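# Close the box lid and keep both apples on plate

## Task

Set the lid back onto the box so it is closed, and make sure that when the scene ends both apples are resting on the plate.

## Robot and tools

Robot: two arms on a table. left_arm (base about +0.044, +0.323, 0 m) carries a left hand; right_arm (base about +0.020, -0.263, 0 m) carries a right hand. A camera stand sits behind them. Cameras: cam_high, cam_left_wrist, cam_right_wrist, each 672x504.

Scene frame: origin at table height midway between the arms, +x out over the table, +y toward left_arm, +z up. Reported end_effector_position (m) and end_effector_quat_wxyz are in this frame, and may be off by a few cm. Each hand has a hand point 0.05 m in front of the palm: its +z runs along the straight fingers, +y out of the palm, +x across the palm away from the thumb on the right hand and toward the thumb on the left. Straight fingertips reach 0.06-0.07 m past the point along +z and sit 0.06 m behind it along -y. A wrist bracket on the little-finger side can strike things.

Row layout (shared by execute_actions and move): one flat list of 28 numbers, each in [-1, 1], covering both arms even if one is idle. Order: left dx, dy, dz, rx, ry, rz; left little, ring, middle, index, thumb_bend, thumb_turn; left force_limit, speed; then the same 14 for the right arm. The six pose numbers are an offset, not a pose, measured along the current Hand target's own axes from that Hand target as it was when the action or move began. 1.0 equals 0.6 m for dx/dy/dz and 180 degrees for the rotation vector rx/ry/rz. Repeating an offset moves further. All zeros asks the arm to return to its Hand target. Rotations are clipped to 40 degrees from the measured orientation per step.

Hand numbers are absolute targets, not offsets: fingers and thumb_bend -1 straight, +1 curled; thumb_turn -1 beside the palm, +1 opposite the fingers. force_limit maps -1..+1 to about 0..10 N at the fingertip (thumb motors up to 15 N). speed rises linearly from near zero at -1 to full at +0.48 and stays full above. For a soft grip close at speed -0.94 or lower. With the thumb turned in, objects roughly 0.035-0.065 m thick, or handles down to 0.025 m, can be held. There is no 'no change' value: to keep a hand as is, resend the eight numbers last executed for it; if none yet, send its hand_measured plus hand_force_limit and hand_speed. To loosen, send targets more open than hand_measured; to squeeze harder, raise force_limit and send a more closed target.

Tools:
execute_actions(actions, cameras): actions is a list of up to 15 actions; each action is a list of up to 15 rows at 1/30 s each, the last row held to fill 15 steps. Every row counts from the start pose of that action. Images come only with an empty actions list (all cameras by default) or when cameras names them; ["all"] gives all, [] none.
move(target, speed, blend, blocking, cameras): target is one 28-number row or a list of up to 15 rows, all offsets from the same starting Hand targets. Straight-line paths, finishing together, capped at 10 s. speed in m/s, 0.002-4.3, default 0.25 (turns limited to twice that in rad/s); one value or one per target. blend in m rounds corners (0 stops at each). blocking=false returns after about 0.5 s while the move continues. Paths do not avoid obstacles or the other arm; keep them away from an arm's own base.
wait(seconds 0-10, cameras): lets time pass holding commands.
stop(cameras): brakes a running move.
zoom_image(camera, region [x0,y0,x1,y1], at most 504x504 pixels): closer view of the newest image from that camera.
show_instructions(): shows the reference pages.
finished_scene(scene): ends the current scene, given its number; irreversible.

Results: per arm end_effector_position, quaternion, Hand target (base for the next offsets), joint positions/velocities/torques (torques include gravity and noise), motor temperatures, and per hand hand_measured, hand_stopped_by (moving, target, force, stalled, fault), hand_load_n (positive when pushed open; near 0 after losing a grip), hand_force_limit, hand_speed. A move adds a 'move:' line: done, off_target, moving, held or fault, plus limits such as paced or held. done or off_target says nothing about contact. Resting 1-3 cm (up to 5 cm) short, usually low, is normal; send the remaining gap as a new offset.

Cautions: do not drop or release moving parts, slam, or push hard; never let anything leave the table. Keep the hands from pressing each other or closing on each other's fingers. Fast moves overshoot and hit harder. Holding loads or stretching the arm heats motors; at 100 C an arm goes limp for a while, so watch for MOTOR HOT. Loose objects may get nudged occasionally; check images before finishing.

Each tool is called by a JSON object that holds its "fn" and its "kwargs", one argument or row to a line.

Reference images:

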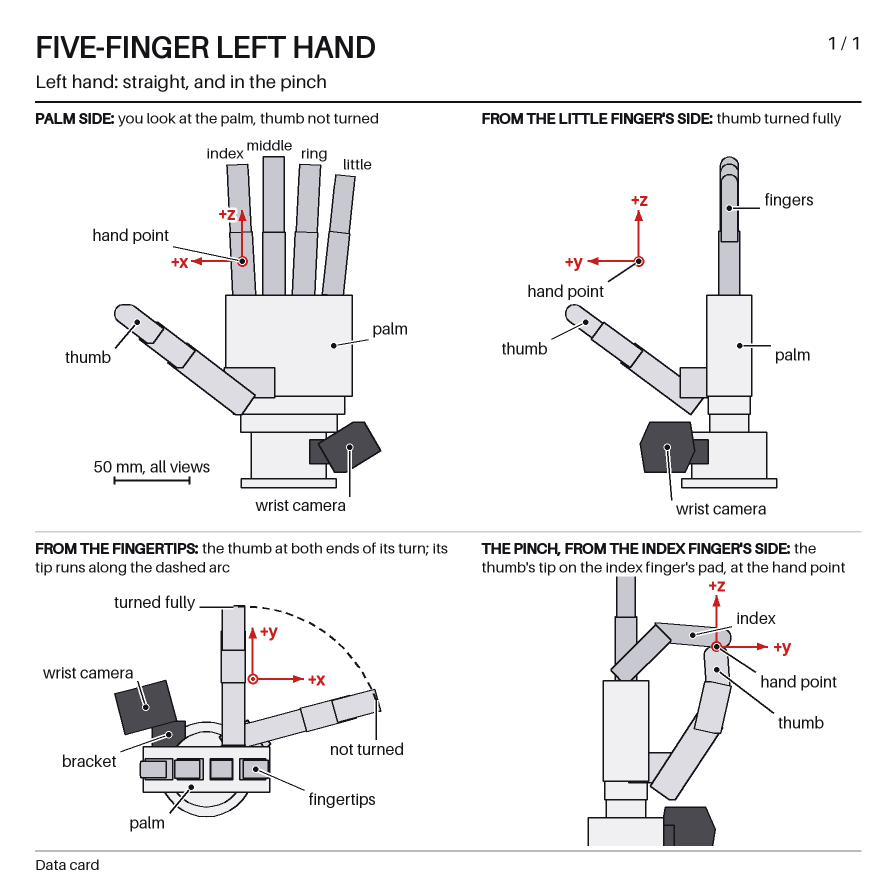

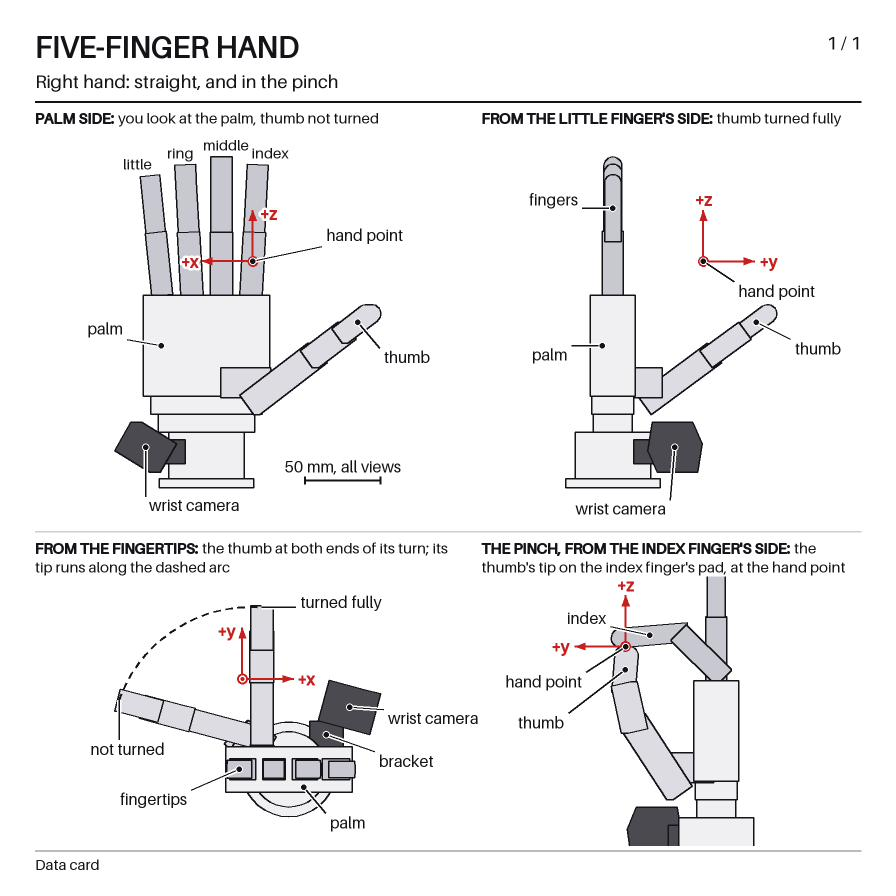

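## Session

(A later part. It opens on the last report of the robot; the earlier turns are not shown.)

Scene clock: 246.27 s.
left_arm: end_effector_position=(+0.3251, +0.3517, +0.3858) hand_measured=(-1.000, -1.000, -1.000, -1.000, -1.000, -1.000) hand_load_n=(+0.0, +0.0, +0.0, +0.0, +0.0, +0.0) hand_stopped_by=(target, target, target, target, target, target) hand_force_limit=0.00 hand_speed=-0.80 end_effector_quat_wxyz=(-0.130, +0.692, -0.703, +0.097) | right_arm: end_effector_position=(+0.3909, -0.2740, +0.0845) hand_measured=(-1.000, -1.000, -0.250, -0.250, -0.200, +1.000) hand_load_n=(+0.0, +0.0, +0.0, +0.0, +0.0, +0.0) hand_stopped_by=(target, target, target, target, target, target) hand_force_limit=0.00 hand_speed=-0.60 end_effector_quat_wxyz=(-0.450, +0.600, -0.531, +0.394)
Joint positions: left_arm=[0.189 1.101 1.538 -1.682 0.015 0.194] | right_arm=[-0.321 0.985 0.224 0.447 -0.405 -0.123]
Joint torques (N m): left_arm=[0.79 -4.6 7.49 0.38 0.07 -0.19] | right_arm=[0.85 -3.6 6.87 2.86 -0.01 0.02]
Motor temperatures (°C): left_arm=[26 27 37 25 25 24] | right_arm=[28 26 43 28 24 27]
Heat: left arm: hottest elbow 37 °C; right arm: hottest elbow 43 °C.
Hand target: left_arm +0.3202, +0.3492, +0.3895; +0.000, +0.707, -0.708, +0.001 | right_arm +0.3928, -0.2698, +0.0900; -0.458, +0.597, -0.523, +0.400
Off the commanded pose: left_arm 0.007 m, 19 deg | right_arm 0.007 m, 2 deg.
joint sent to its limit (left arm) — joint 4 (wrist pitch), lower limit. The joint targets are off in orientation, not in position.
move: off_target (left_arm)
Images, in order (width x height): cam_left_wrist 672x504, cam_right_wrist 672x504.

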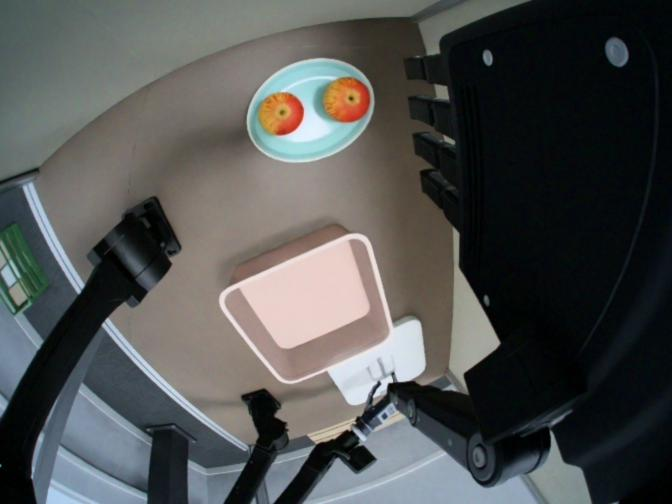

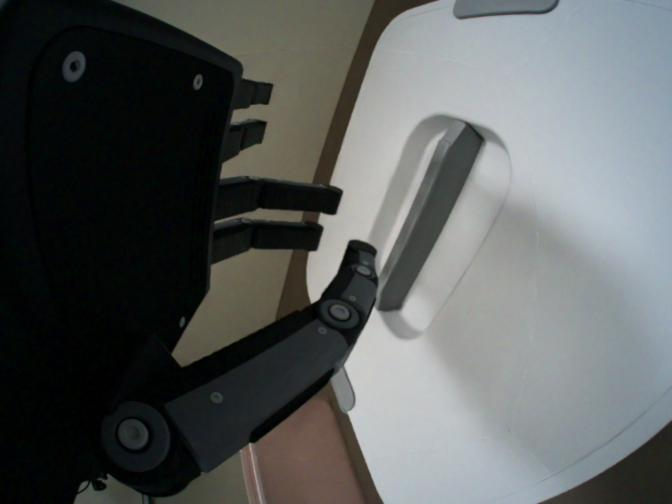

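{"fn": "move", "kwargs": {
  "target": [0,0,0,0,0,0,-1,-1,-1,-1,-1,-1,0,-0.8,-0.001,0.0438,0.0035,0,0,0,-1,-1,-0.25,-0.25,-0.2,1,0,-0.6],
  "speed": 0.08,
  "cameras": ["cam_left_wrist", "cam_right_wrist"]
}}

{"fn": "zoom_image", "kwargs": {
  "camera": "cam_left_wrist",
  "region": [330, 330, 430, 410]
}}

{"fn": "zoom_image", "kwargs": {
  "camera": "cam_right_wrist",
  "region": [300, 80, 480, 350]
}}

Scene clock: 282.20 s.
left_arm: end_effector_position=(+0.3251, +0.3517, +0.3858) hand_measured=(-1.000, -1.000, -1.000, -1.000, -1.000, -1.000) hand_load_n=(+0.0, +0.0, +0.0, +0.0, +0.0, +0.0) hand_stopped_by=(target, target, target, target, target, target) hand_force_limit=0.00 hand_speed=-0.80 end_effector_quat_wxyz=(-0.130, +0.692, -0.703, +0.097) | right_arm: end_effector_position=(+0.3865, -0.2724, +0.0610) hand_measured=(-1.000, -1.000, -0.250, -0.250, -0.200, +1.000) hand_load_n=(+0.0, +0.0, +0.0, +0.0, +0.0, +0.0) hand_stopped_by=(target, target, target, target, target, target) hand_force_limit=0.00 hand_speed=-0.60 end_effector_quat_wxyz=(-0.452, +0.599, -0.528, +0.397)
Joint positions: left_arm=[0.189 1.101 1.538 -1.682 0.015 0.194] | right_arm=[-0.321 1.09 0.176 0.608 -0.406 -0.122]
Joint torques (N m): left_arm=[0.91 -4.66 7.56 0.38 0.09 -0.19] | right_arm=[0.26 -3.14 6.12 2.8 -0.22 -0.02]
Heat: left arm: hottest elbow 37 °C; right arm: hottest elbow 43 °C.
Hand target: left_arm +0.3202, +0.3492, +0.3895; +0.000, +0.707, -0.708, +0.001 | right_arm +0.3881, -0.2698, +0.0641; -0.458, +0.597, -0.523, +0.400
Off the commanded pose: left_arm 0.007 m, 19 deg | right_arm 0.004 m, 1 deg.
joint sent to its limit (left arm) — joint 4 (wrist pitch), lower limit. The joint targets are off in orientation, not in position.
move: off_target (left_arm)
Images, in order (width x height): cam_left_wrist 672x504, cam_right_wrist 672x504.

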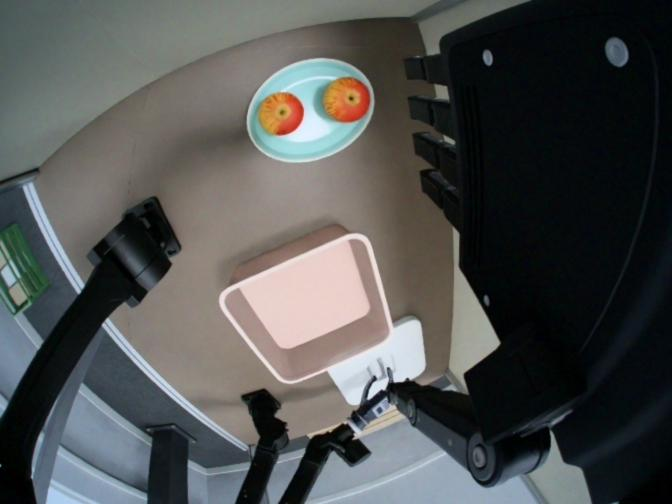

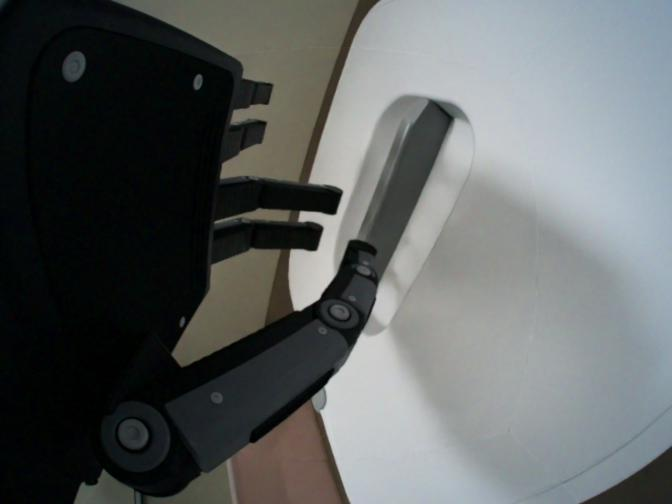

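Scaled by 5.040 from the camera's 672x504 image, which has a finer 960x720 frame.

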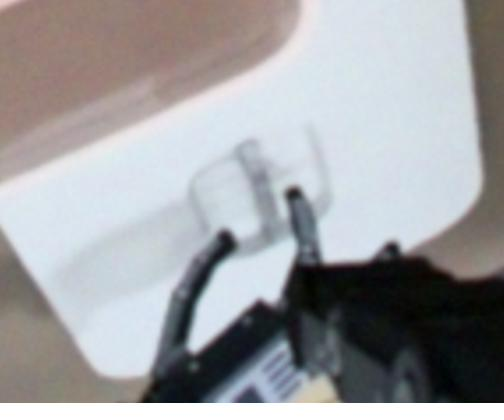

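Scaled by 1.867 from the camera's 672x504 image, which has a finer 960x720 frame.

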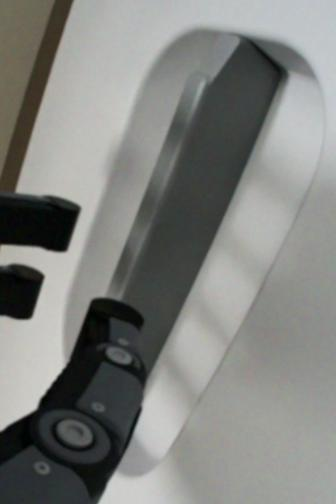

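{"fn": "move", "kwargs": {
  "target": [0,0,0,0,0,0,-1,-1,-1,-1,-1,-1,0,-0.8,0.0048,0.0278,0.0162,0,0,0,-1,-1,-0.25,-0.25,-0.2,1,0,-0.6],
  "speed": 0.06,
  "cameras": ["cam_left_wrist", "cam_right_wrist"]
}}

{"fn": "zoom_image", "kwargs": {
  "camera": "cam_left_wrist",
  "region": [330, 330, 430, 410]
}}

{"fn": "zoom_image", "kwargs": {
  "camera": "cam_right_wrist",
  "region": [280, 60, 460, 330]
}}

Scene clock: 312.20 s.
left_arm: end_effector_position=(+0.3251, +0.3517, +0.3858) hand_measured=(-1.000, -1.000, -1.000, -1.000, -1.000, -1.000) hand_load_n=(+0.0, +0.0, +0.0, +0.0, +0.0, +0.0) hand_stopped_by=(target, target, target, target, target, target) hand_force_limit=0.00 hand_speed=-0.80 end_effector_quat_wxyz=(-0.130, +0.692, -0.703, +0.097) | right_arm: end_effector_position=(+0.3928, -0.2739, +0.0430) hand_measured=(-1.000, -1.000, -0.250, -0.250, -0.200, +1.000) hand_load_n=(+0.0, -0.5, +0.0, +0.0, +0.0, +0.0) hand_stopped_by=(target, target, target, target, target, target) hand_force_limit=0.00 hand_speed=-0.60 end_effector_quat_wxyz=(-0.453, +0.600, -0.527, +0.397)
Joint positions: left_arm=[0.189 1.101 1.538 -1.682 0.015 0.194] | right_arm=[-0.321 1.234 0.171 0.758 -0.408 -0.122]
Joint torques (N m): left_arm=[0.62 -4.66 7.53 0.35 0.08 -0.19] | right_arm=[0.09 -4.13 5.04 2.92 -0.22 -0.03]
Heat: left arm: hottest elbow 37 °C; right arm: hottest elbow 40 °C.
Hand target: left_arm +0.3202, +0.3492, +0.3895; +0.000, +0.707, -0.708, +0.001 | right_arm +0.3934, -0.2719, +0.0454; -0.458, +0.597, -0.523, +0.400
Off the commanded pose: left_arm 0.007 m, 19 deg | right_arm 0.003 m, 1 deg.
joint sent to its limit (left arm) — joint 4 (wrist pitch), lower limit. The joint targets are off in orientation, not in position.
move: off_target (left_arm)
Images, in order (width x height): cam_left_wrist 672x504, cam_right_wrist 672x504.

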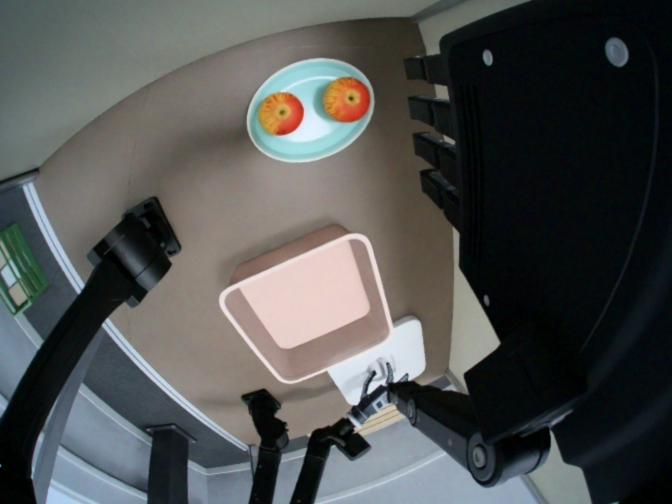

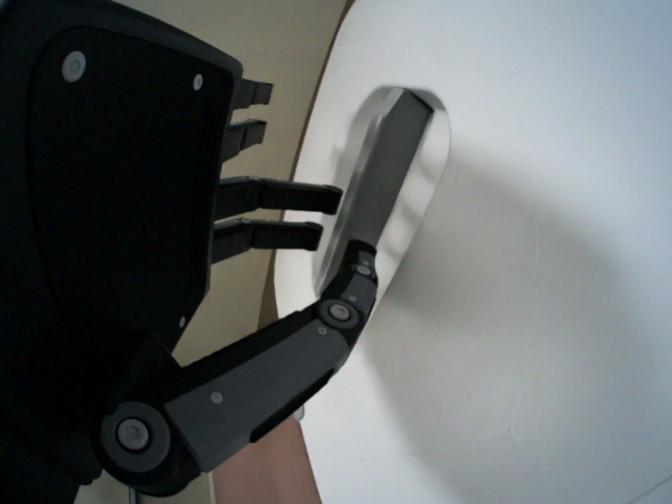

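Scaled by 5.040 from the camera's 672x504 image, which has a finer 960x720 frame.

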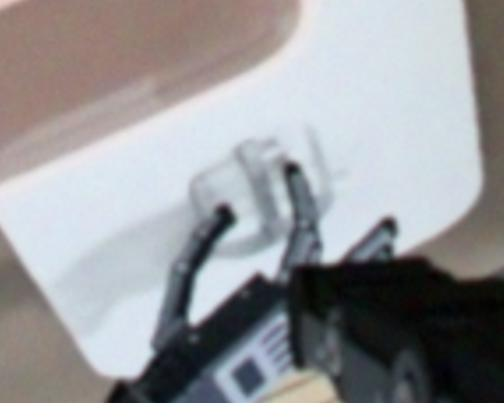

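Scaled by 1.867 from the camera's 672x504 image, which has a finer 960x720 frame.

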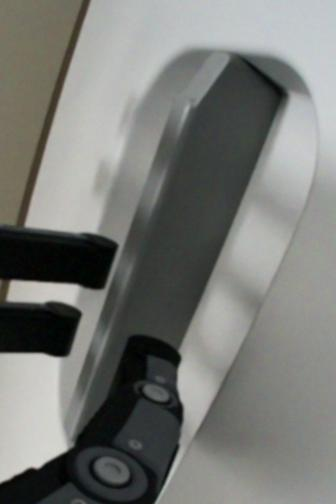

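{"fn": "move", "kwargs": {
  "target": [
    [0,0,0,0,0,0,-1,-1,-1,-1,-1,-1,0,-0.8,0.0011,0.0017,0.0092,0,0,0,-1,-1,-0.25,-0.25,-0.2,1,0,-0.6],
    [0,0,0,0,0,0,-1,-1,-1,-1,-1,-1,0,-0.8,0.0011,0.0017,0.0092,0,0,0,-1,-1,0.3,0.3,-0.2,1,-0.5,-0.9]
  ],
  "speed": 0.05,
  "cameras": ["cam_left_wrist", "cam_right_wrist"]
}}

{"fn": "zoom_image", "kwargs": {
  "camera": "cam_left_wrist",
  "region": [330, 330, 430, 410]
}}

Scene clock: 324.50 s.
left_arm: end_effector_position=(+0.3251, +0.3517, +0.3858) hand_measured=(-1.000, -1.000, -1.000, -1.000, -1.000, -1.000) hand_load_n=(+0.0, +0.0, +0.0, +0.0, +0.0, +0.0) hand_stopped_by=(target, target, target, target, target, target) hand_force_limit=0.00 hand_speed=-0.80 end_effector_quat_wxyz=(-0.130, +0.692, -0.703, +0.097) | right_arm: end_effector_position=(+0.3938, -0.2746, +0.0386) hand_measured=(-1.000, -1.000, +0.112, +0.120, -0.200, +1.000) hand_load_n=(+0.0, +0.0, +2.0, +3.5, +1.0, -0.5) hand_stopped_by=(target, target, force, force, target, target) hand_force_limit=-0.50 hand_speed=-0.90 end_effector_quat_wxyz=(-0.452, +0.600, -0.529, +0.396)
Joint positions: left_arm=[0.189 1.101 1.538 -1.682 0.015 0.194] | right_arm=[-0.321 1.264 0.171 0.785 -0.406 -0.122]
Joint torques (N m): left_arm=[0.62 -4.72 7.47 0.36 0.09 -0.18] | right_arm=[0.67 -4.07 5.56 2.69 -0.05 -0.02]
Heat: left arm: hottest elbow 37 °C; right arm: hottest elbow 39 °C.
Hand target: left_arm +0.3202, +0.3492, +0.3895; +0.000, +0.707, -0.708, +0.001 | right_arm +0.3985, -0.2719, +0.0430; -0.458, +0.597, -0.523, +0.400
Off the commanded pose: left_arm 0.007 m, 19 deg | right_arm 0.007 m, 1 deg.
joint sent to its limit (left arm) — joint 4 (wrist pitch), lower limit. The joint targets are off in orientation, not in position.
move: off_target (left_arm)
Images, in order (width x height): cam_left_wrist 672x504, cam_right_wrist 672x504.

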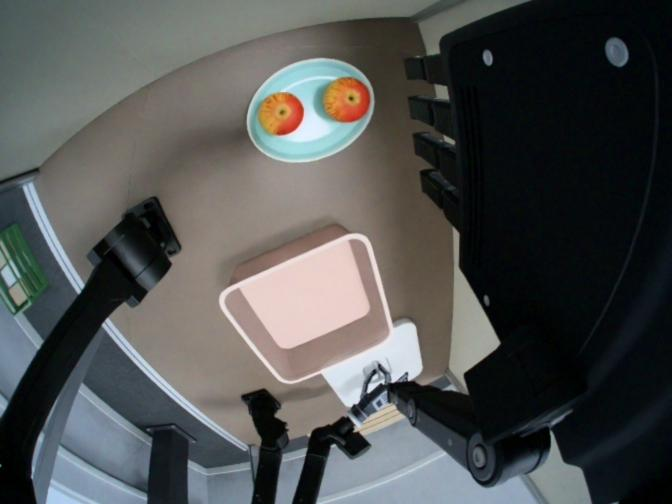

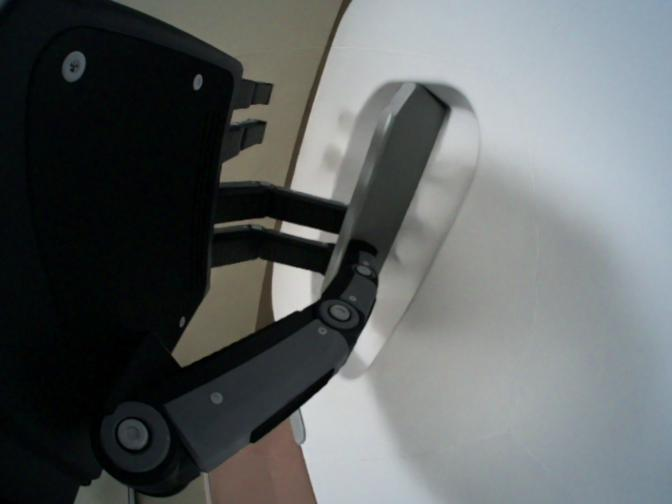

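Scaled by 5.040 from the camera's 672x504 image, which has a finer 960x720 frame.

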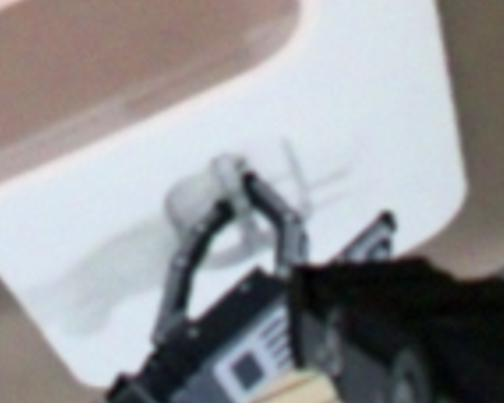

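{"fn": "move", "kwargs": {
  "target": [0,0,0,0,0,0,-1,-1,-1,-1,-1,-1,0,-0.8,0,0,0,0,0,0,-1,-1,0.45,0.45,-0.2,1,0.3,-0.94]
}}

Scene clock: 331.03 s.
left_arm: end_effector_position=(+0.3251, +0.3517, +0.3858) hand_measured=(-1.000, -1.000, -1.000, -1.000, -1.000, -1.000) hand_load_n=(+0.0, +0.0, +0.0, +0.0, -0.5, +0.0) hand_stopped_by=(target, target, target, target, target, target) hand_force_limit=0.00 hand_speed=-0.80 end_effector_quat_wxyz=(-0.130, +0.692, -0.703, +0.097) | right_arm: end_effector_position=(+0.3938, -0.2746, +0.0386) hand_measured=(-1.000, -1.000, +0.126, +0.136, -0.200, +1.000) hand_load_n=(+0.0, +0.0, +8.5, +6.5, +2.0, -1.0) hand_stopped_by=(target, target, force, force, target, target) hand_force_limit=0.30 hand_speed=-0.94 end_effector_quat_wxyz=(-0.452, +0.599, -0.529, +0.396)
Joint positions: left_arm=[0.189 1.101 1.538 -1.682 0.015 0.194] | right_arm=[-0.321 1.264 0.171 0.785 -0.406 -0.121]
Joint torques (N m): left_arm=[1.14 -4.66 7.45 0.36 0.08 -0.2] | right_arm=[0.67 -4.01 5.56 2.69 -0.06 -0.02]
Heat: left arm: hottest elbow 37 °C; right arm: hottest elbow 39 °C.
Hand target: left_arm +0.3202, +0.3492, +0.3895; +0.000, +0.707, -0.708, +0.001 | right_arm +0.3985, -0.2719, +0.0430; -0.458, +0.597, -0.523, +0.400
Off the commanded pose: left_arm 0.007 m, 19 deg | right_arm 0.007 m, 1 deg.
joint sent to its limit (left arm) — joint 4 (wrist pitch), lower limit. The joint targets are off in orientation, not in position.
move: off_target (left_arm)

{"fn": "move", "kwargs": {
  "target": [
    [0,0,0,0,0,0,-1,-1,-1,-1,-1,-1,0,-0.8,0.0022,-0.1008,-0.0099,0,0,0,-1,-1,0.45,0.45,-0.2,1,0.3,-0.94],
    [0,0,0,0,0,0,-1,-1,-1,-1,-1,-1,0,-0.8,0.0022,-0.3263,-0.0703,0,0,0,-1,-1,0.45,0.45,-0.2,1,0.3,-0.94]
  ],
  "speed": [0.06, 0.1],
  "blend": [0.02, 0],
  "cameras": ["all"]
}}

Scene clock: 343.13 s.
left_arm: end_effector_position=(+0.3251, +0.3517, +0.3858) hand_measured=(-1.000, -1.000, -1.000, -1.000, -1.000, -1.000) hand_load_n=(+0.0, +0.0, +0.0, +0.0, +0.5, +0.0) hand_stopped_by=(target, target, target, target, target, target) hand_force_limit=0.00 hand_speed=-0.80 end_effector_quat_wxyz=(-0.130, +0.692, -0.703, +0.097) | right_arm: end_effector_position=(+0.3898, -0.2730, +0.1909) hand_measured=(-1.000, -1.000, +0.126, +0.136, -0.202, +1.000) hand_load_n=(+0.0, -0.5, +8.5, +4.5, +4.0, -1.0) hand_stopped_by=(target, target, force, force, target, target) hand_force_limit=0.30 hand_speed=-0.94 end_effector_quat_wxyz=(-0.438, +0.607, -0.548, +0.372)
Joint positions: left_arm=[0.189 1.101 1.538 -1.682 0.015 0.194] | right_arm=[-0.316 0.721 0.478 -0.134 -0.397 -0.12]
Joint torques (N m): left_arm=[0.85 -4.48 7.54 0.32 0.08 -0.18] | right_arm=[0.97 -3.08 15.09 1.74 -0.12 0.01]
Heat: left arm: hottest elbow 37 °C; right arm: hottest elbow 39 °C.
Hand target: left_arm +0.3202, +0.3492, +0.3895; +0.000, +0.707, -0.708, +0.001 | right_arm +0.4087, -0.2721, +0.2429; -0.458, +0.597, -0.523, +0.400
Off the commanded pose: left_arm 0.007 m, 19 deg | right_arm 0.055 m, 5 deg.
joint sent to its limit (left arm) — joint 4 (wrist pitch), lower limit. The joint targets are off in orientation, not in position.
move: off_target (left_arm, right_arm)

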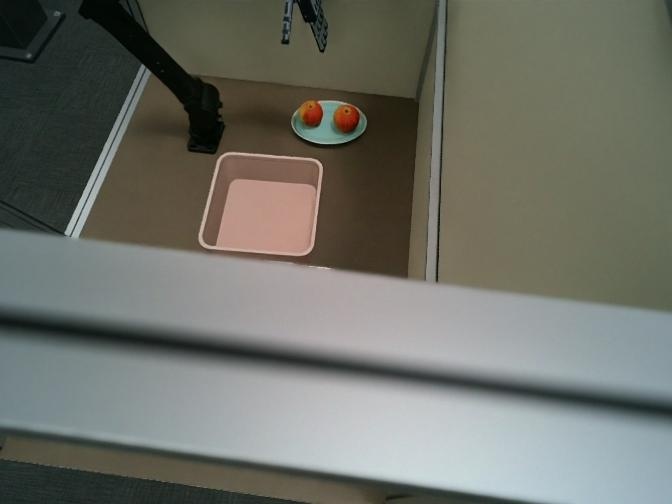

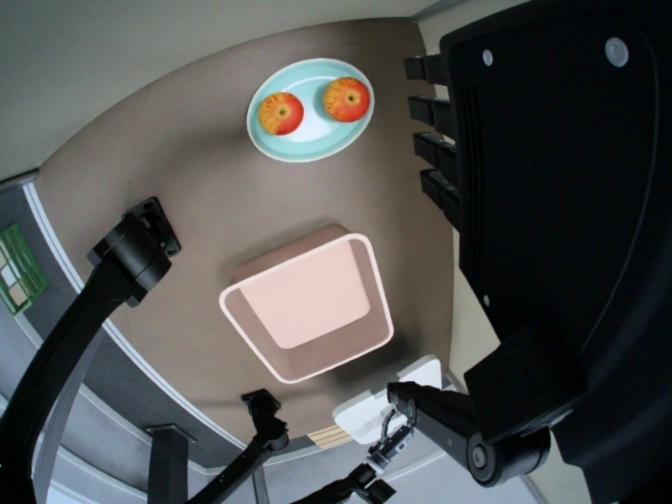

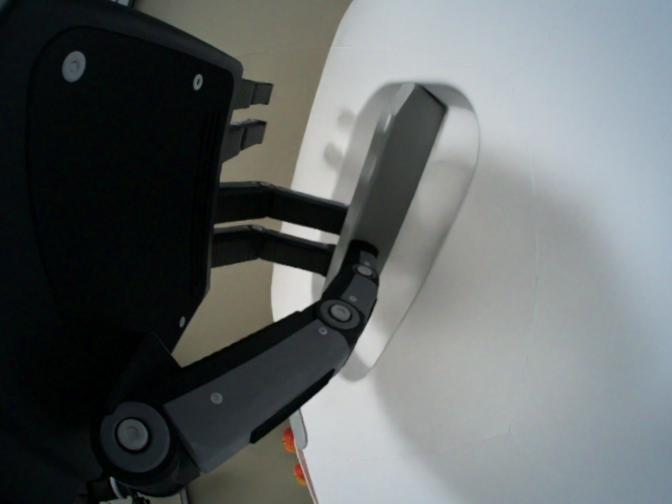

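{"fn": "move", "kwargs": {
  "target": [0,0,0,0,0,0,-1,-1,-1,-1,-1,-1,0,-0.8,-0.6043,0.005,-0.0967,0,0.0268,0.0072,-1,-1,0.45,0.45,-0.2,1,0.3,-0.94],
  "speed": 0.12,
  "cameras": ["all"]
}}

{"fn": "zoom_image", "kwargs": {
  "camera": "cam_high",
  "region": [190, 120, 330, 200]
}}

{"fn": "zoom_image", "kwargs": {
  "camera": "cam_left_wrist",
  "region": [210, 210, 420, 400]
}}

Scene clock: 367.43 s.
left_arm: end_effector_position=(+0.3251, +0.3517, +0.3858) hand_measured=(-1.000, -1.000, -1.000, -1.000, -1.000, -1.000) hand_load_n=(+0.0, +0.0, +0.0, +0.0, +0.0, +0.0) hand_stopped_by=(target, target, target, target, target, target) hand_force_limit=0.00 hand_speed=-0.80 end_effector_quat_wxyz=(-0.130, +0.692, -0.703, +0.097) | right_arm: end_effector_position=(+0.2981, +0.0581, +0.2124) hand_measured=(-1.000, -1.000, +0.126, +0.136, -0.202, +1.000) hand_load_n=(+0.0, +0.0, +7.5, +3.5, +4.5, -0.5) hand_stopped_by=(target, target, force, force, target, target) hand_force_limit=0.30 hand_speed=-0.94 end_effector_quat_wxyz=(-0.409, +0.598, -0.537, +0.432)
Joint positions: left_arm=[0.189 1.101 1.538 -1.682 0.015 0.194] | right_arm=[1.183 1.043 0.734 -0.37 1.086 0.538]
Joint torques (N m): left_arm=[0.97 -4.78 7.49 0.32 0.09 -0.18] | right_arm=[0.44 -6.36 14.27 1.11 0.9 -0.03]
Heat: left arm: hottest elbow 37 °C; right arm: hottest elbow 44 °C.
Hand target: left_arm +0.3202, +0.3492, +0.3895; +0.000, +0.707, -0.708, +0.001 | right_arm +0.3041, +0.0796, +0.2555; -0.440, +0.574, -0.548, +0.420
Off the commanded pose: left_arm 0.007 m, 19 deg | right_arm 0.049 m, 5 deg.
joint sent to its limit (left arm) — joint 4 (wrist pitch), lower limit. The joint targets are off in orientation, not in position.
move: off_target (left_arm, right_arm)

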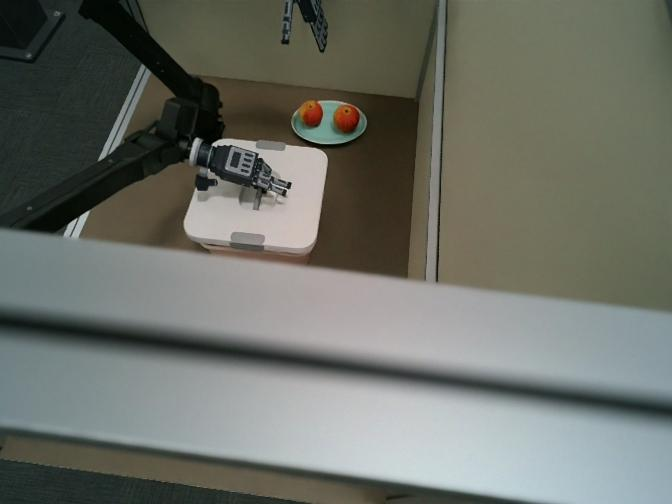

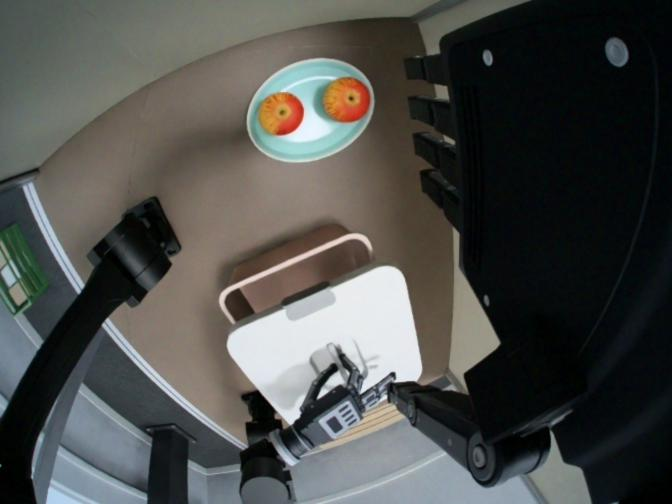

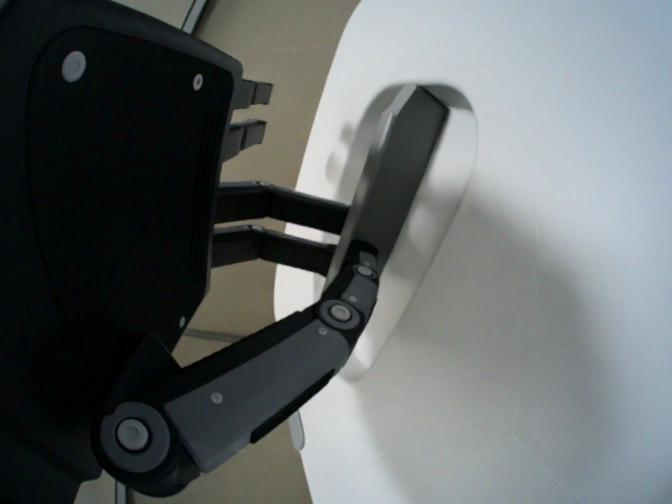

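Scaled by 3.600 from the camera's 672x504 image, which has a finer 960x720 frame.

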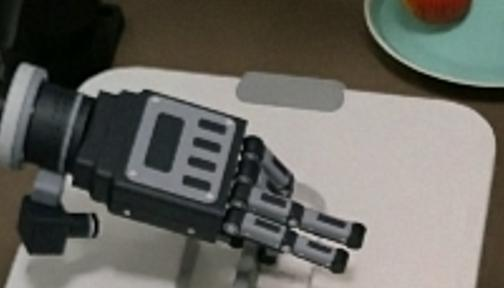

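Scaled by 2.400 from the camera's 672x504 image, which has a finer 960x720 frame.

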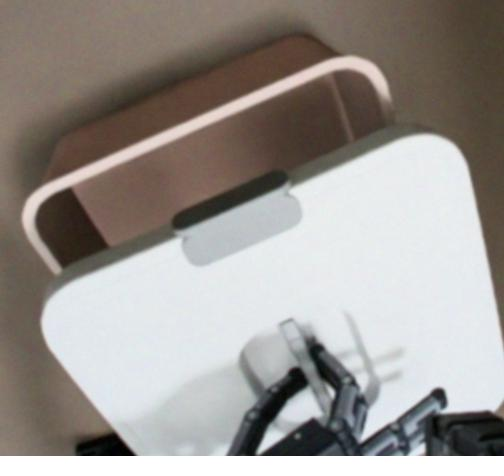

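{"fn": "move", "kwargs": {
  "target": [0,0,0,0,0,0,-1,-1,-1,-1,-1,-1,0,-0.8,-0.0352,0.1205,0.0043,0,-0.007,-0.0019,-1,-1,0.45,0.45,-0.2,1,0.3,-0.94],
  "speed": 0.08,
  "cameras": ["all"]
}}

{"fn": "zoom_image", "kwargs": {
  "camera": "cam_high",
  "region": [190, 120, 330, 200]
}}

{"fn": "zoom_image", "kwargs": {
  "camera": "cam_left_wrist",
  "region": [210, 210, 420, 400]
}}

Scene clock: 395.73 s.
left_arm: end_effector_position=(+0.3251, +0.3517, +0.3858) hand_measured=(-1.000, -1.000, -1.000, -1.000, -1.000, -1.000) hand_load_n=(+0.0, +0.0, +0.0, +0.0, +0.0, +0.0) hand_stopped_by=(target, target, target, target, target, target) hand_force_limit=0.00 hand_speed=-0.80 end_effector_quat_wxyz=(-0.130, +0.692, -0.703, +0.097) | right_arm: end_effector_position=(+0.2885, +0.0904, +0.1729) hand_measured=(-1.000, -1.000, +0.126, +0.136, -0.202, +1.000) hand_load_n=(+0.0, -0.5, +7.5, +4.0, +5.0, -0.5) hand_stopped_by=(target, target, force, force, target, target) hand_force_limit=0.30 hand_speed=-0.94 end_effector_quat_wxyz=(-0.424, +0.594, -0.536, +0.424)
Joint positions: left_arm=[0.189 1.101 1.538 -1.682 0.015 0.194] | right_arm=[1.239 1.164 0.699 -0.232 1.118 0.594]
Joint torques (N m): left_arm=[0.85 -4.72 7.56 0.35 0.08 -0.19] | right_arm=[0.91 -7.71 8.64 2.35 0.93 0]
Motor temperatures (°C): left_arm=[26 27 37 25 25 24] | right_arm=[28 26 53 28 25 27]
Heat: left arm: hottest elbow 37 °C; right arm: hottest elbow 53 °C.
Hand target: left_arm +0.3202, +0.3492, +0.3895; +0.000, +0.707, -0.708, +0.001 | right_arm +0.2868, +0.1001, +0.1850; -0.445, +0.580, -0.542, +0.415
Off the commanded pose: left_arm 0.007 m, 19 deg | right_arm 0.016 m, 3 deg.
joint sent to its limit (left arm) — joint 4 (wrist pitch), lower limit. The joint targets are off in orientation, not in position.
move: off_target (left_arm, right_arm)

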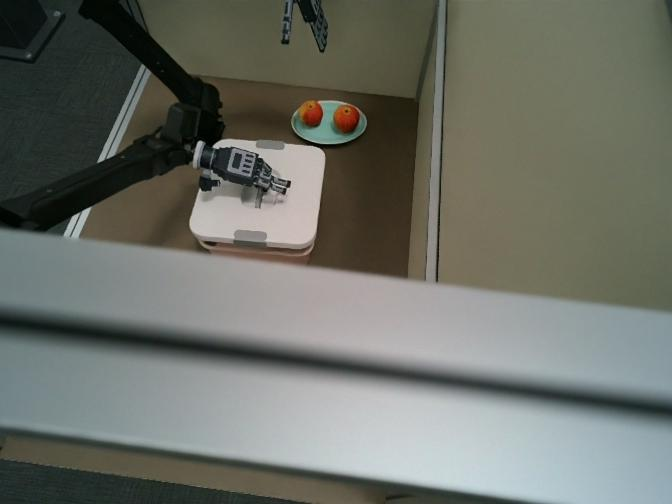

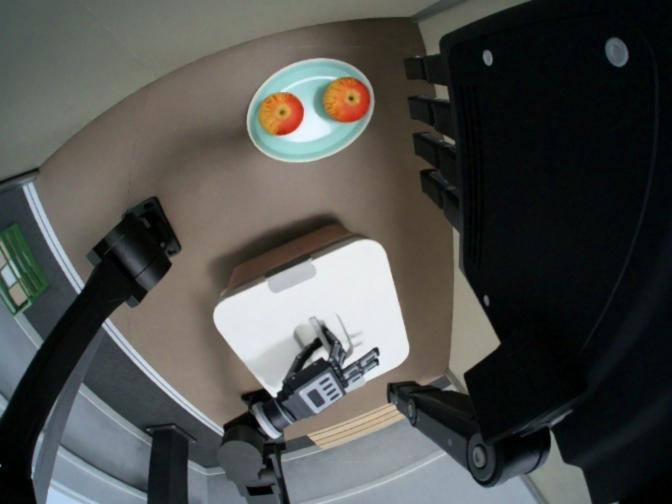

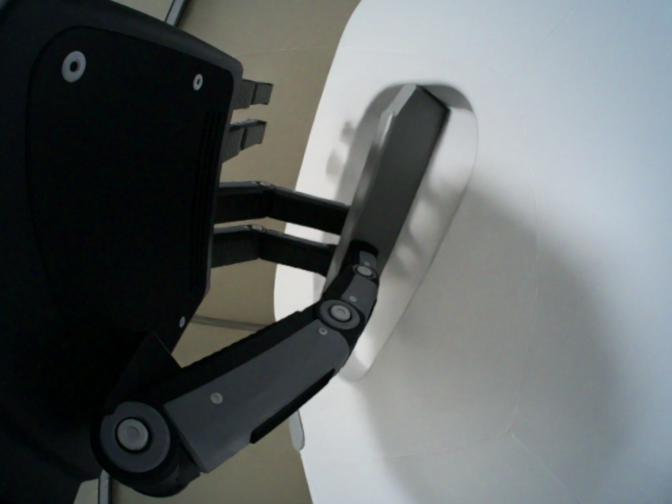

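Scaled by 3.600 from the camera's 672x504 image, which has a finer 960x720 frame.

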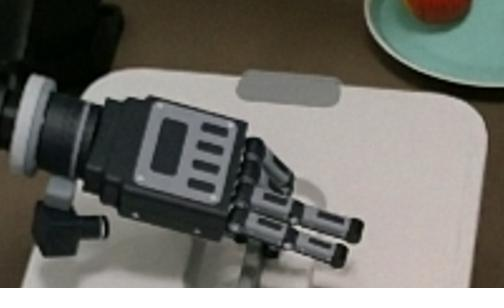

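Scaled by 2.400 from the camera's 672x504 image, which has a finer 960x720 frame.

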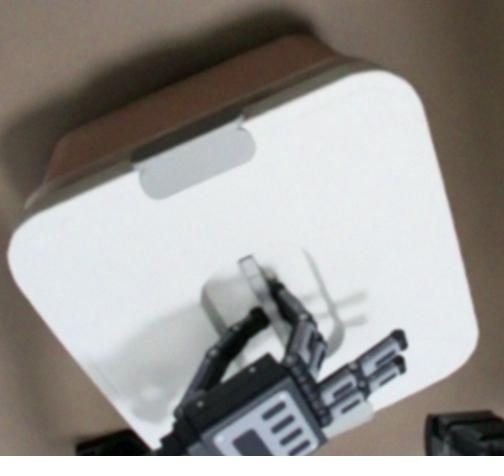

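{"fn": "move", "kwargs": {
  "target": [0,0,0,0,0,0,-1,-1,-1,-1,-1,-1,0,-0.8,0.0072,0.0417,0.0055,0,-0.0043,-0.0012,-1,-1,0.45,0.45,-0.2,1,0.3,-0.94],
  "speed": 0.06,
  "cameras": ["cam_high", "cam_left_wrist"]
}}

{"fn": "zoom_image", "kwargs": {
  "camera": "cam_high",
  "region": [190, 120, 330, 200]
}}

{"fn": "zoom_image", "kwargs": {
  "camera": "cam_left_wrist",
  "region": [210, 210, 420, 400]
}}

Scene clock: 415.87 s.
left_arm: end_effector_position=(+0.3251, +0.3517, +0.3858) hand_measured=(-1.000, -1.000, -1.000, -1.000, -1.000, -1.000) hand_load_n=(-0.5, +0.0, +0.0, +0.0, +0.0, +0.0) hand_stopped_by=(target, target, target, target, target, target) hand_force_limit=0.00 hand_speed=-0.80 end_effector_quat_wxyz=(-0.130, +0.692, -0.703, +0.097) | right_arm: end_effector_position=(+0.2863, +0.0859, +0.1508) hand_measured=(-1.000, -1.000, +0.126, +0.136, -0.202, +1.000) hand_load_n=(+0.0, +0.0, +7.0, +4.0, +4.5, -0.5) hand_stopped_by=(target, target, force, force, target, target) hand_force_limit=0.30 hand_speed=-0.94 end_effector_quat_wxyz=(-0.432, +0.590, -0.538, +0.419)
Joint positions: left_arm=[0.189 1.101 1.538 -1.682 0.015 0.194] | right_arm=[1.239 1.178 0.636 -0.134 1.113 0.593]
Joint torques (N m): left_arm=[0.97 -4.48 7.51 0.32 0.07 -0.19] | right_arm=[1.03 -7.24 8.28 2.41 0.71 -0.15]
Heat: left arm: hottest elbow 37 °C; right arm: hottest elbow 50 °C.
Hand target: left_arm +0.3202, +0.3492, +0.3895; +0.000, +0.707, -0.708, +0.001 | right_arm +0.2837, +0.0955, +0.1600; -0.448, +0.584, -0.537, +0.412
Off the commanded pose: left_arm 0.007 m, 19 deg | right_arm 0.014 m, 2 deg.
joint sent to its limit (left arm) — joint 4 (wrist pitch), lower limit. The joint targets are off in orientation, not in position.
move: off_target (left_arm, right_arm)
Images, in order (width x height): cam_high 672x504, cam_left_wrist 672x504.

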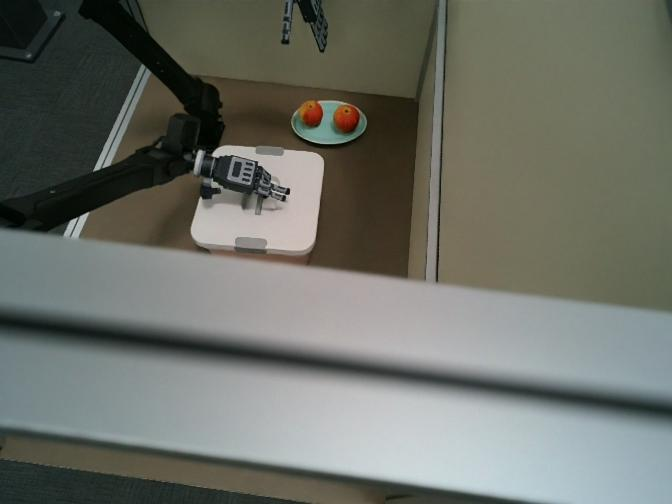

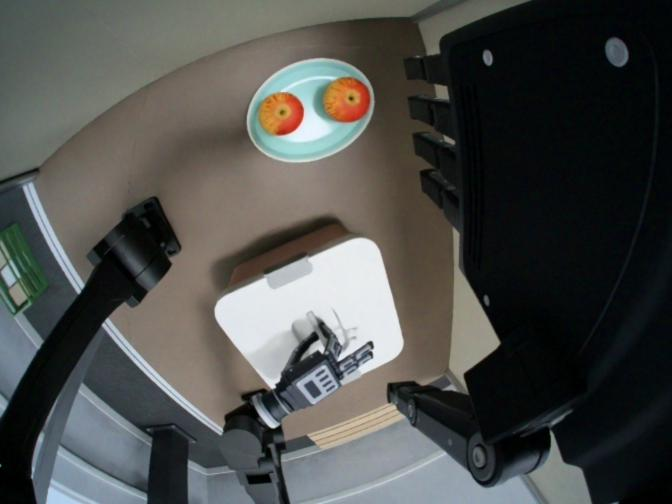

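Scaled by 3.600 from the camera's 672x504 image, which has a finer 960x720 frame.

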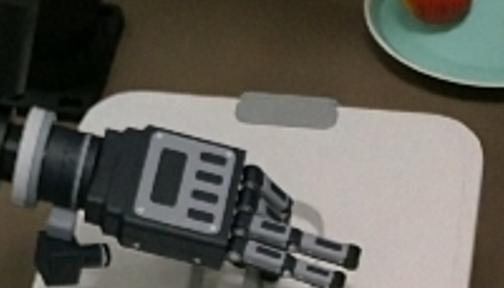

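Scaled by 2.400 from the camera's 672x504 image, which has a finer 960x720 frame.

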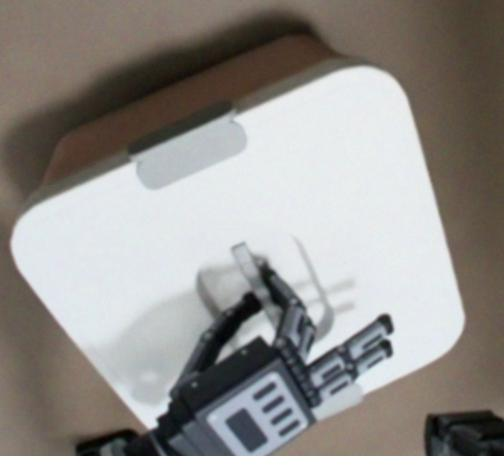

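{"fn": "move", "kwargs": {
  "target": [0,0,0,0,0,0,-1,-1,-1,-1,-1,-1,0,-0.8,0.0047,0.0363,0.006,0,0,0,-1,-1,0.45,0.45,-0.2,1,0.3,-0.94],
  "speed": 0.04,
  "cameras": ["cam_high", "cam_left_wrist", "cam_right_wrist"]
}}

{"fn": "zoom_image", "kwargs": {
  "camera": "cam_high",
  "region": [190, 120, 330, 200]
}}

{"fn": "zoom_image", "kwargs": {
  "camera": "cam_left_wrist",
  "region": [210, 210, 420, 400]
}}

Scene clock: 430.43 s.
left_arm: end_effector_position=(+0.3251, +0.3517, +0.3858) hand_measured=(-1.000, -1.000, -1.000, -1.000, -1.000, -1.000) hand_load_n=(+0.0, -0.5, +0.0, +0.0, +0.0, +0.0) hand_stopped_by=(target, target, target, target, target, target) hand_force_limit=0.00 hand_speed=-0.80 end_effector_quat_wxyz=(-0.130, +0.692, -0.703, +0.097) | right_arm: end_effector_position=(+0.2848, +0.0848, +0.1325) hand_measured=(-1.000, -1.000, +0.126, +0.136, -0.202, +1.000) hand_load_n=(+0.5, +0.0, +6.5, +3.5, +6.0, +0.0) hand_stopped_by=(target, target, force, force, target, target) hand_force_limit=0.30 hand_speed=-0.94 end_effector_quat_wxyz=(-0.435, +0.589, -0.538, +0.417)
Joint positions: left_arm=[0.189 1.101 1.538 -1.682 0.015 0.194] | right_arm=[1.242 1.207 0.598 -0.06 1.113 0.592]
Joint torques (N m): left_arm=[0.79 -4.78 7.49 0.39 0.07 -0.2] | right_arm=[1.03 -6.95 7.66 2.29 0.81 -0.11]
Motor temperatures (°C): left_arm=[26 27 37 25 25 24] | right_arm=[28 26 48 28 25 27]
Heat: left arm: hottest elbow 37 °C; right arm: hottest elbow 48 °C.
Hand target: left_arm +0.3202, +0.3492, +0.3895; +0.000, +0.707, -0.708, +0.001 | right_arm +0.2818, +0.0926, +0.1380; -0.448, +0.584, -0.537, +0.412
Off the commanded pose: left_arm 0.007 m, 19 deg | right_arm 0.010 m, 2 deg.
joint sent to its limit (left arm) — joint 4 (wrist pitch), lower limit. The joint targets are off in orientation, not in position.
move: off_target (left_arm)

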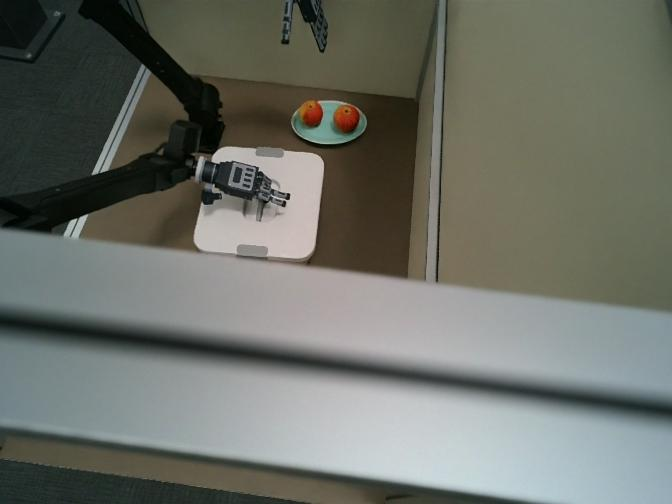

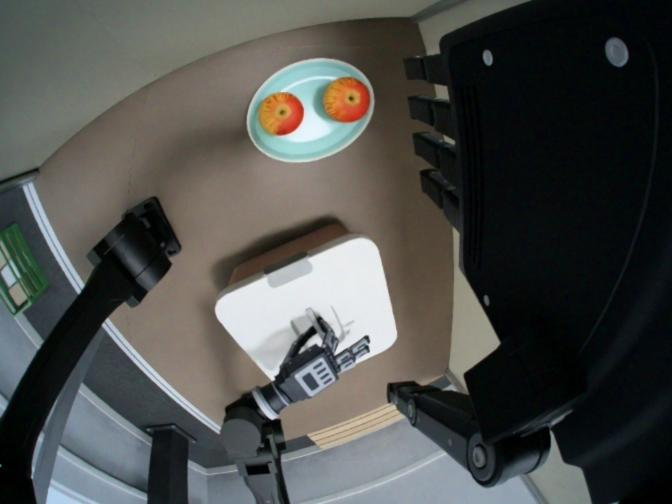

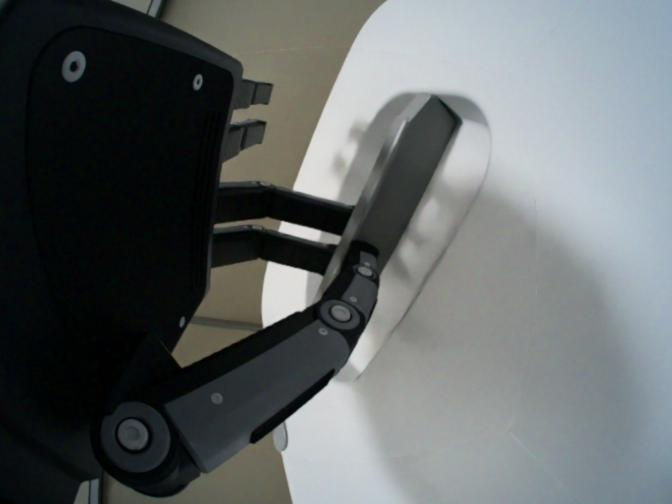

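Scaled by 3.600 from the camera's 672x504 image, which has a finer 960x720 frame.

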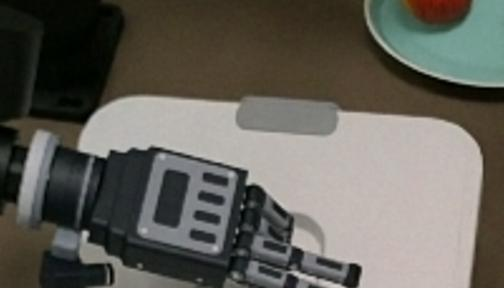

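Scaled by 2.400 from the camera's 672x504 image, which has a finer 960x720 frame.

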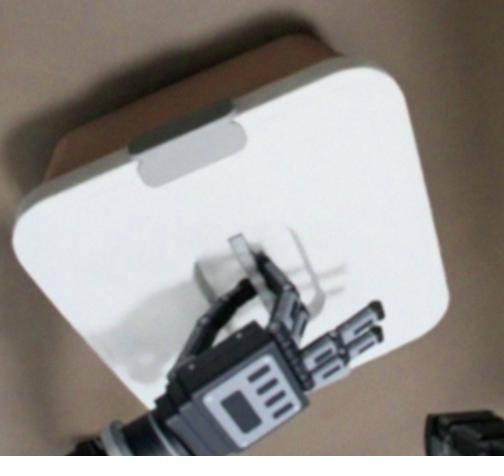

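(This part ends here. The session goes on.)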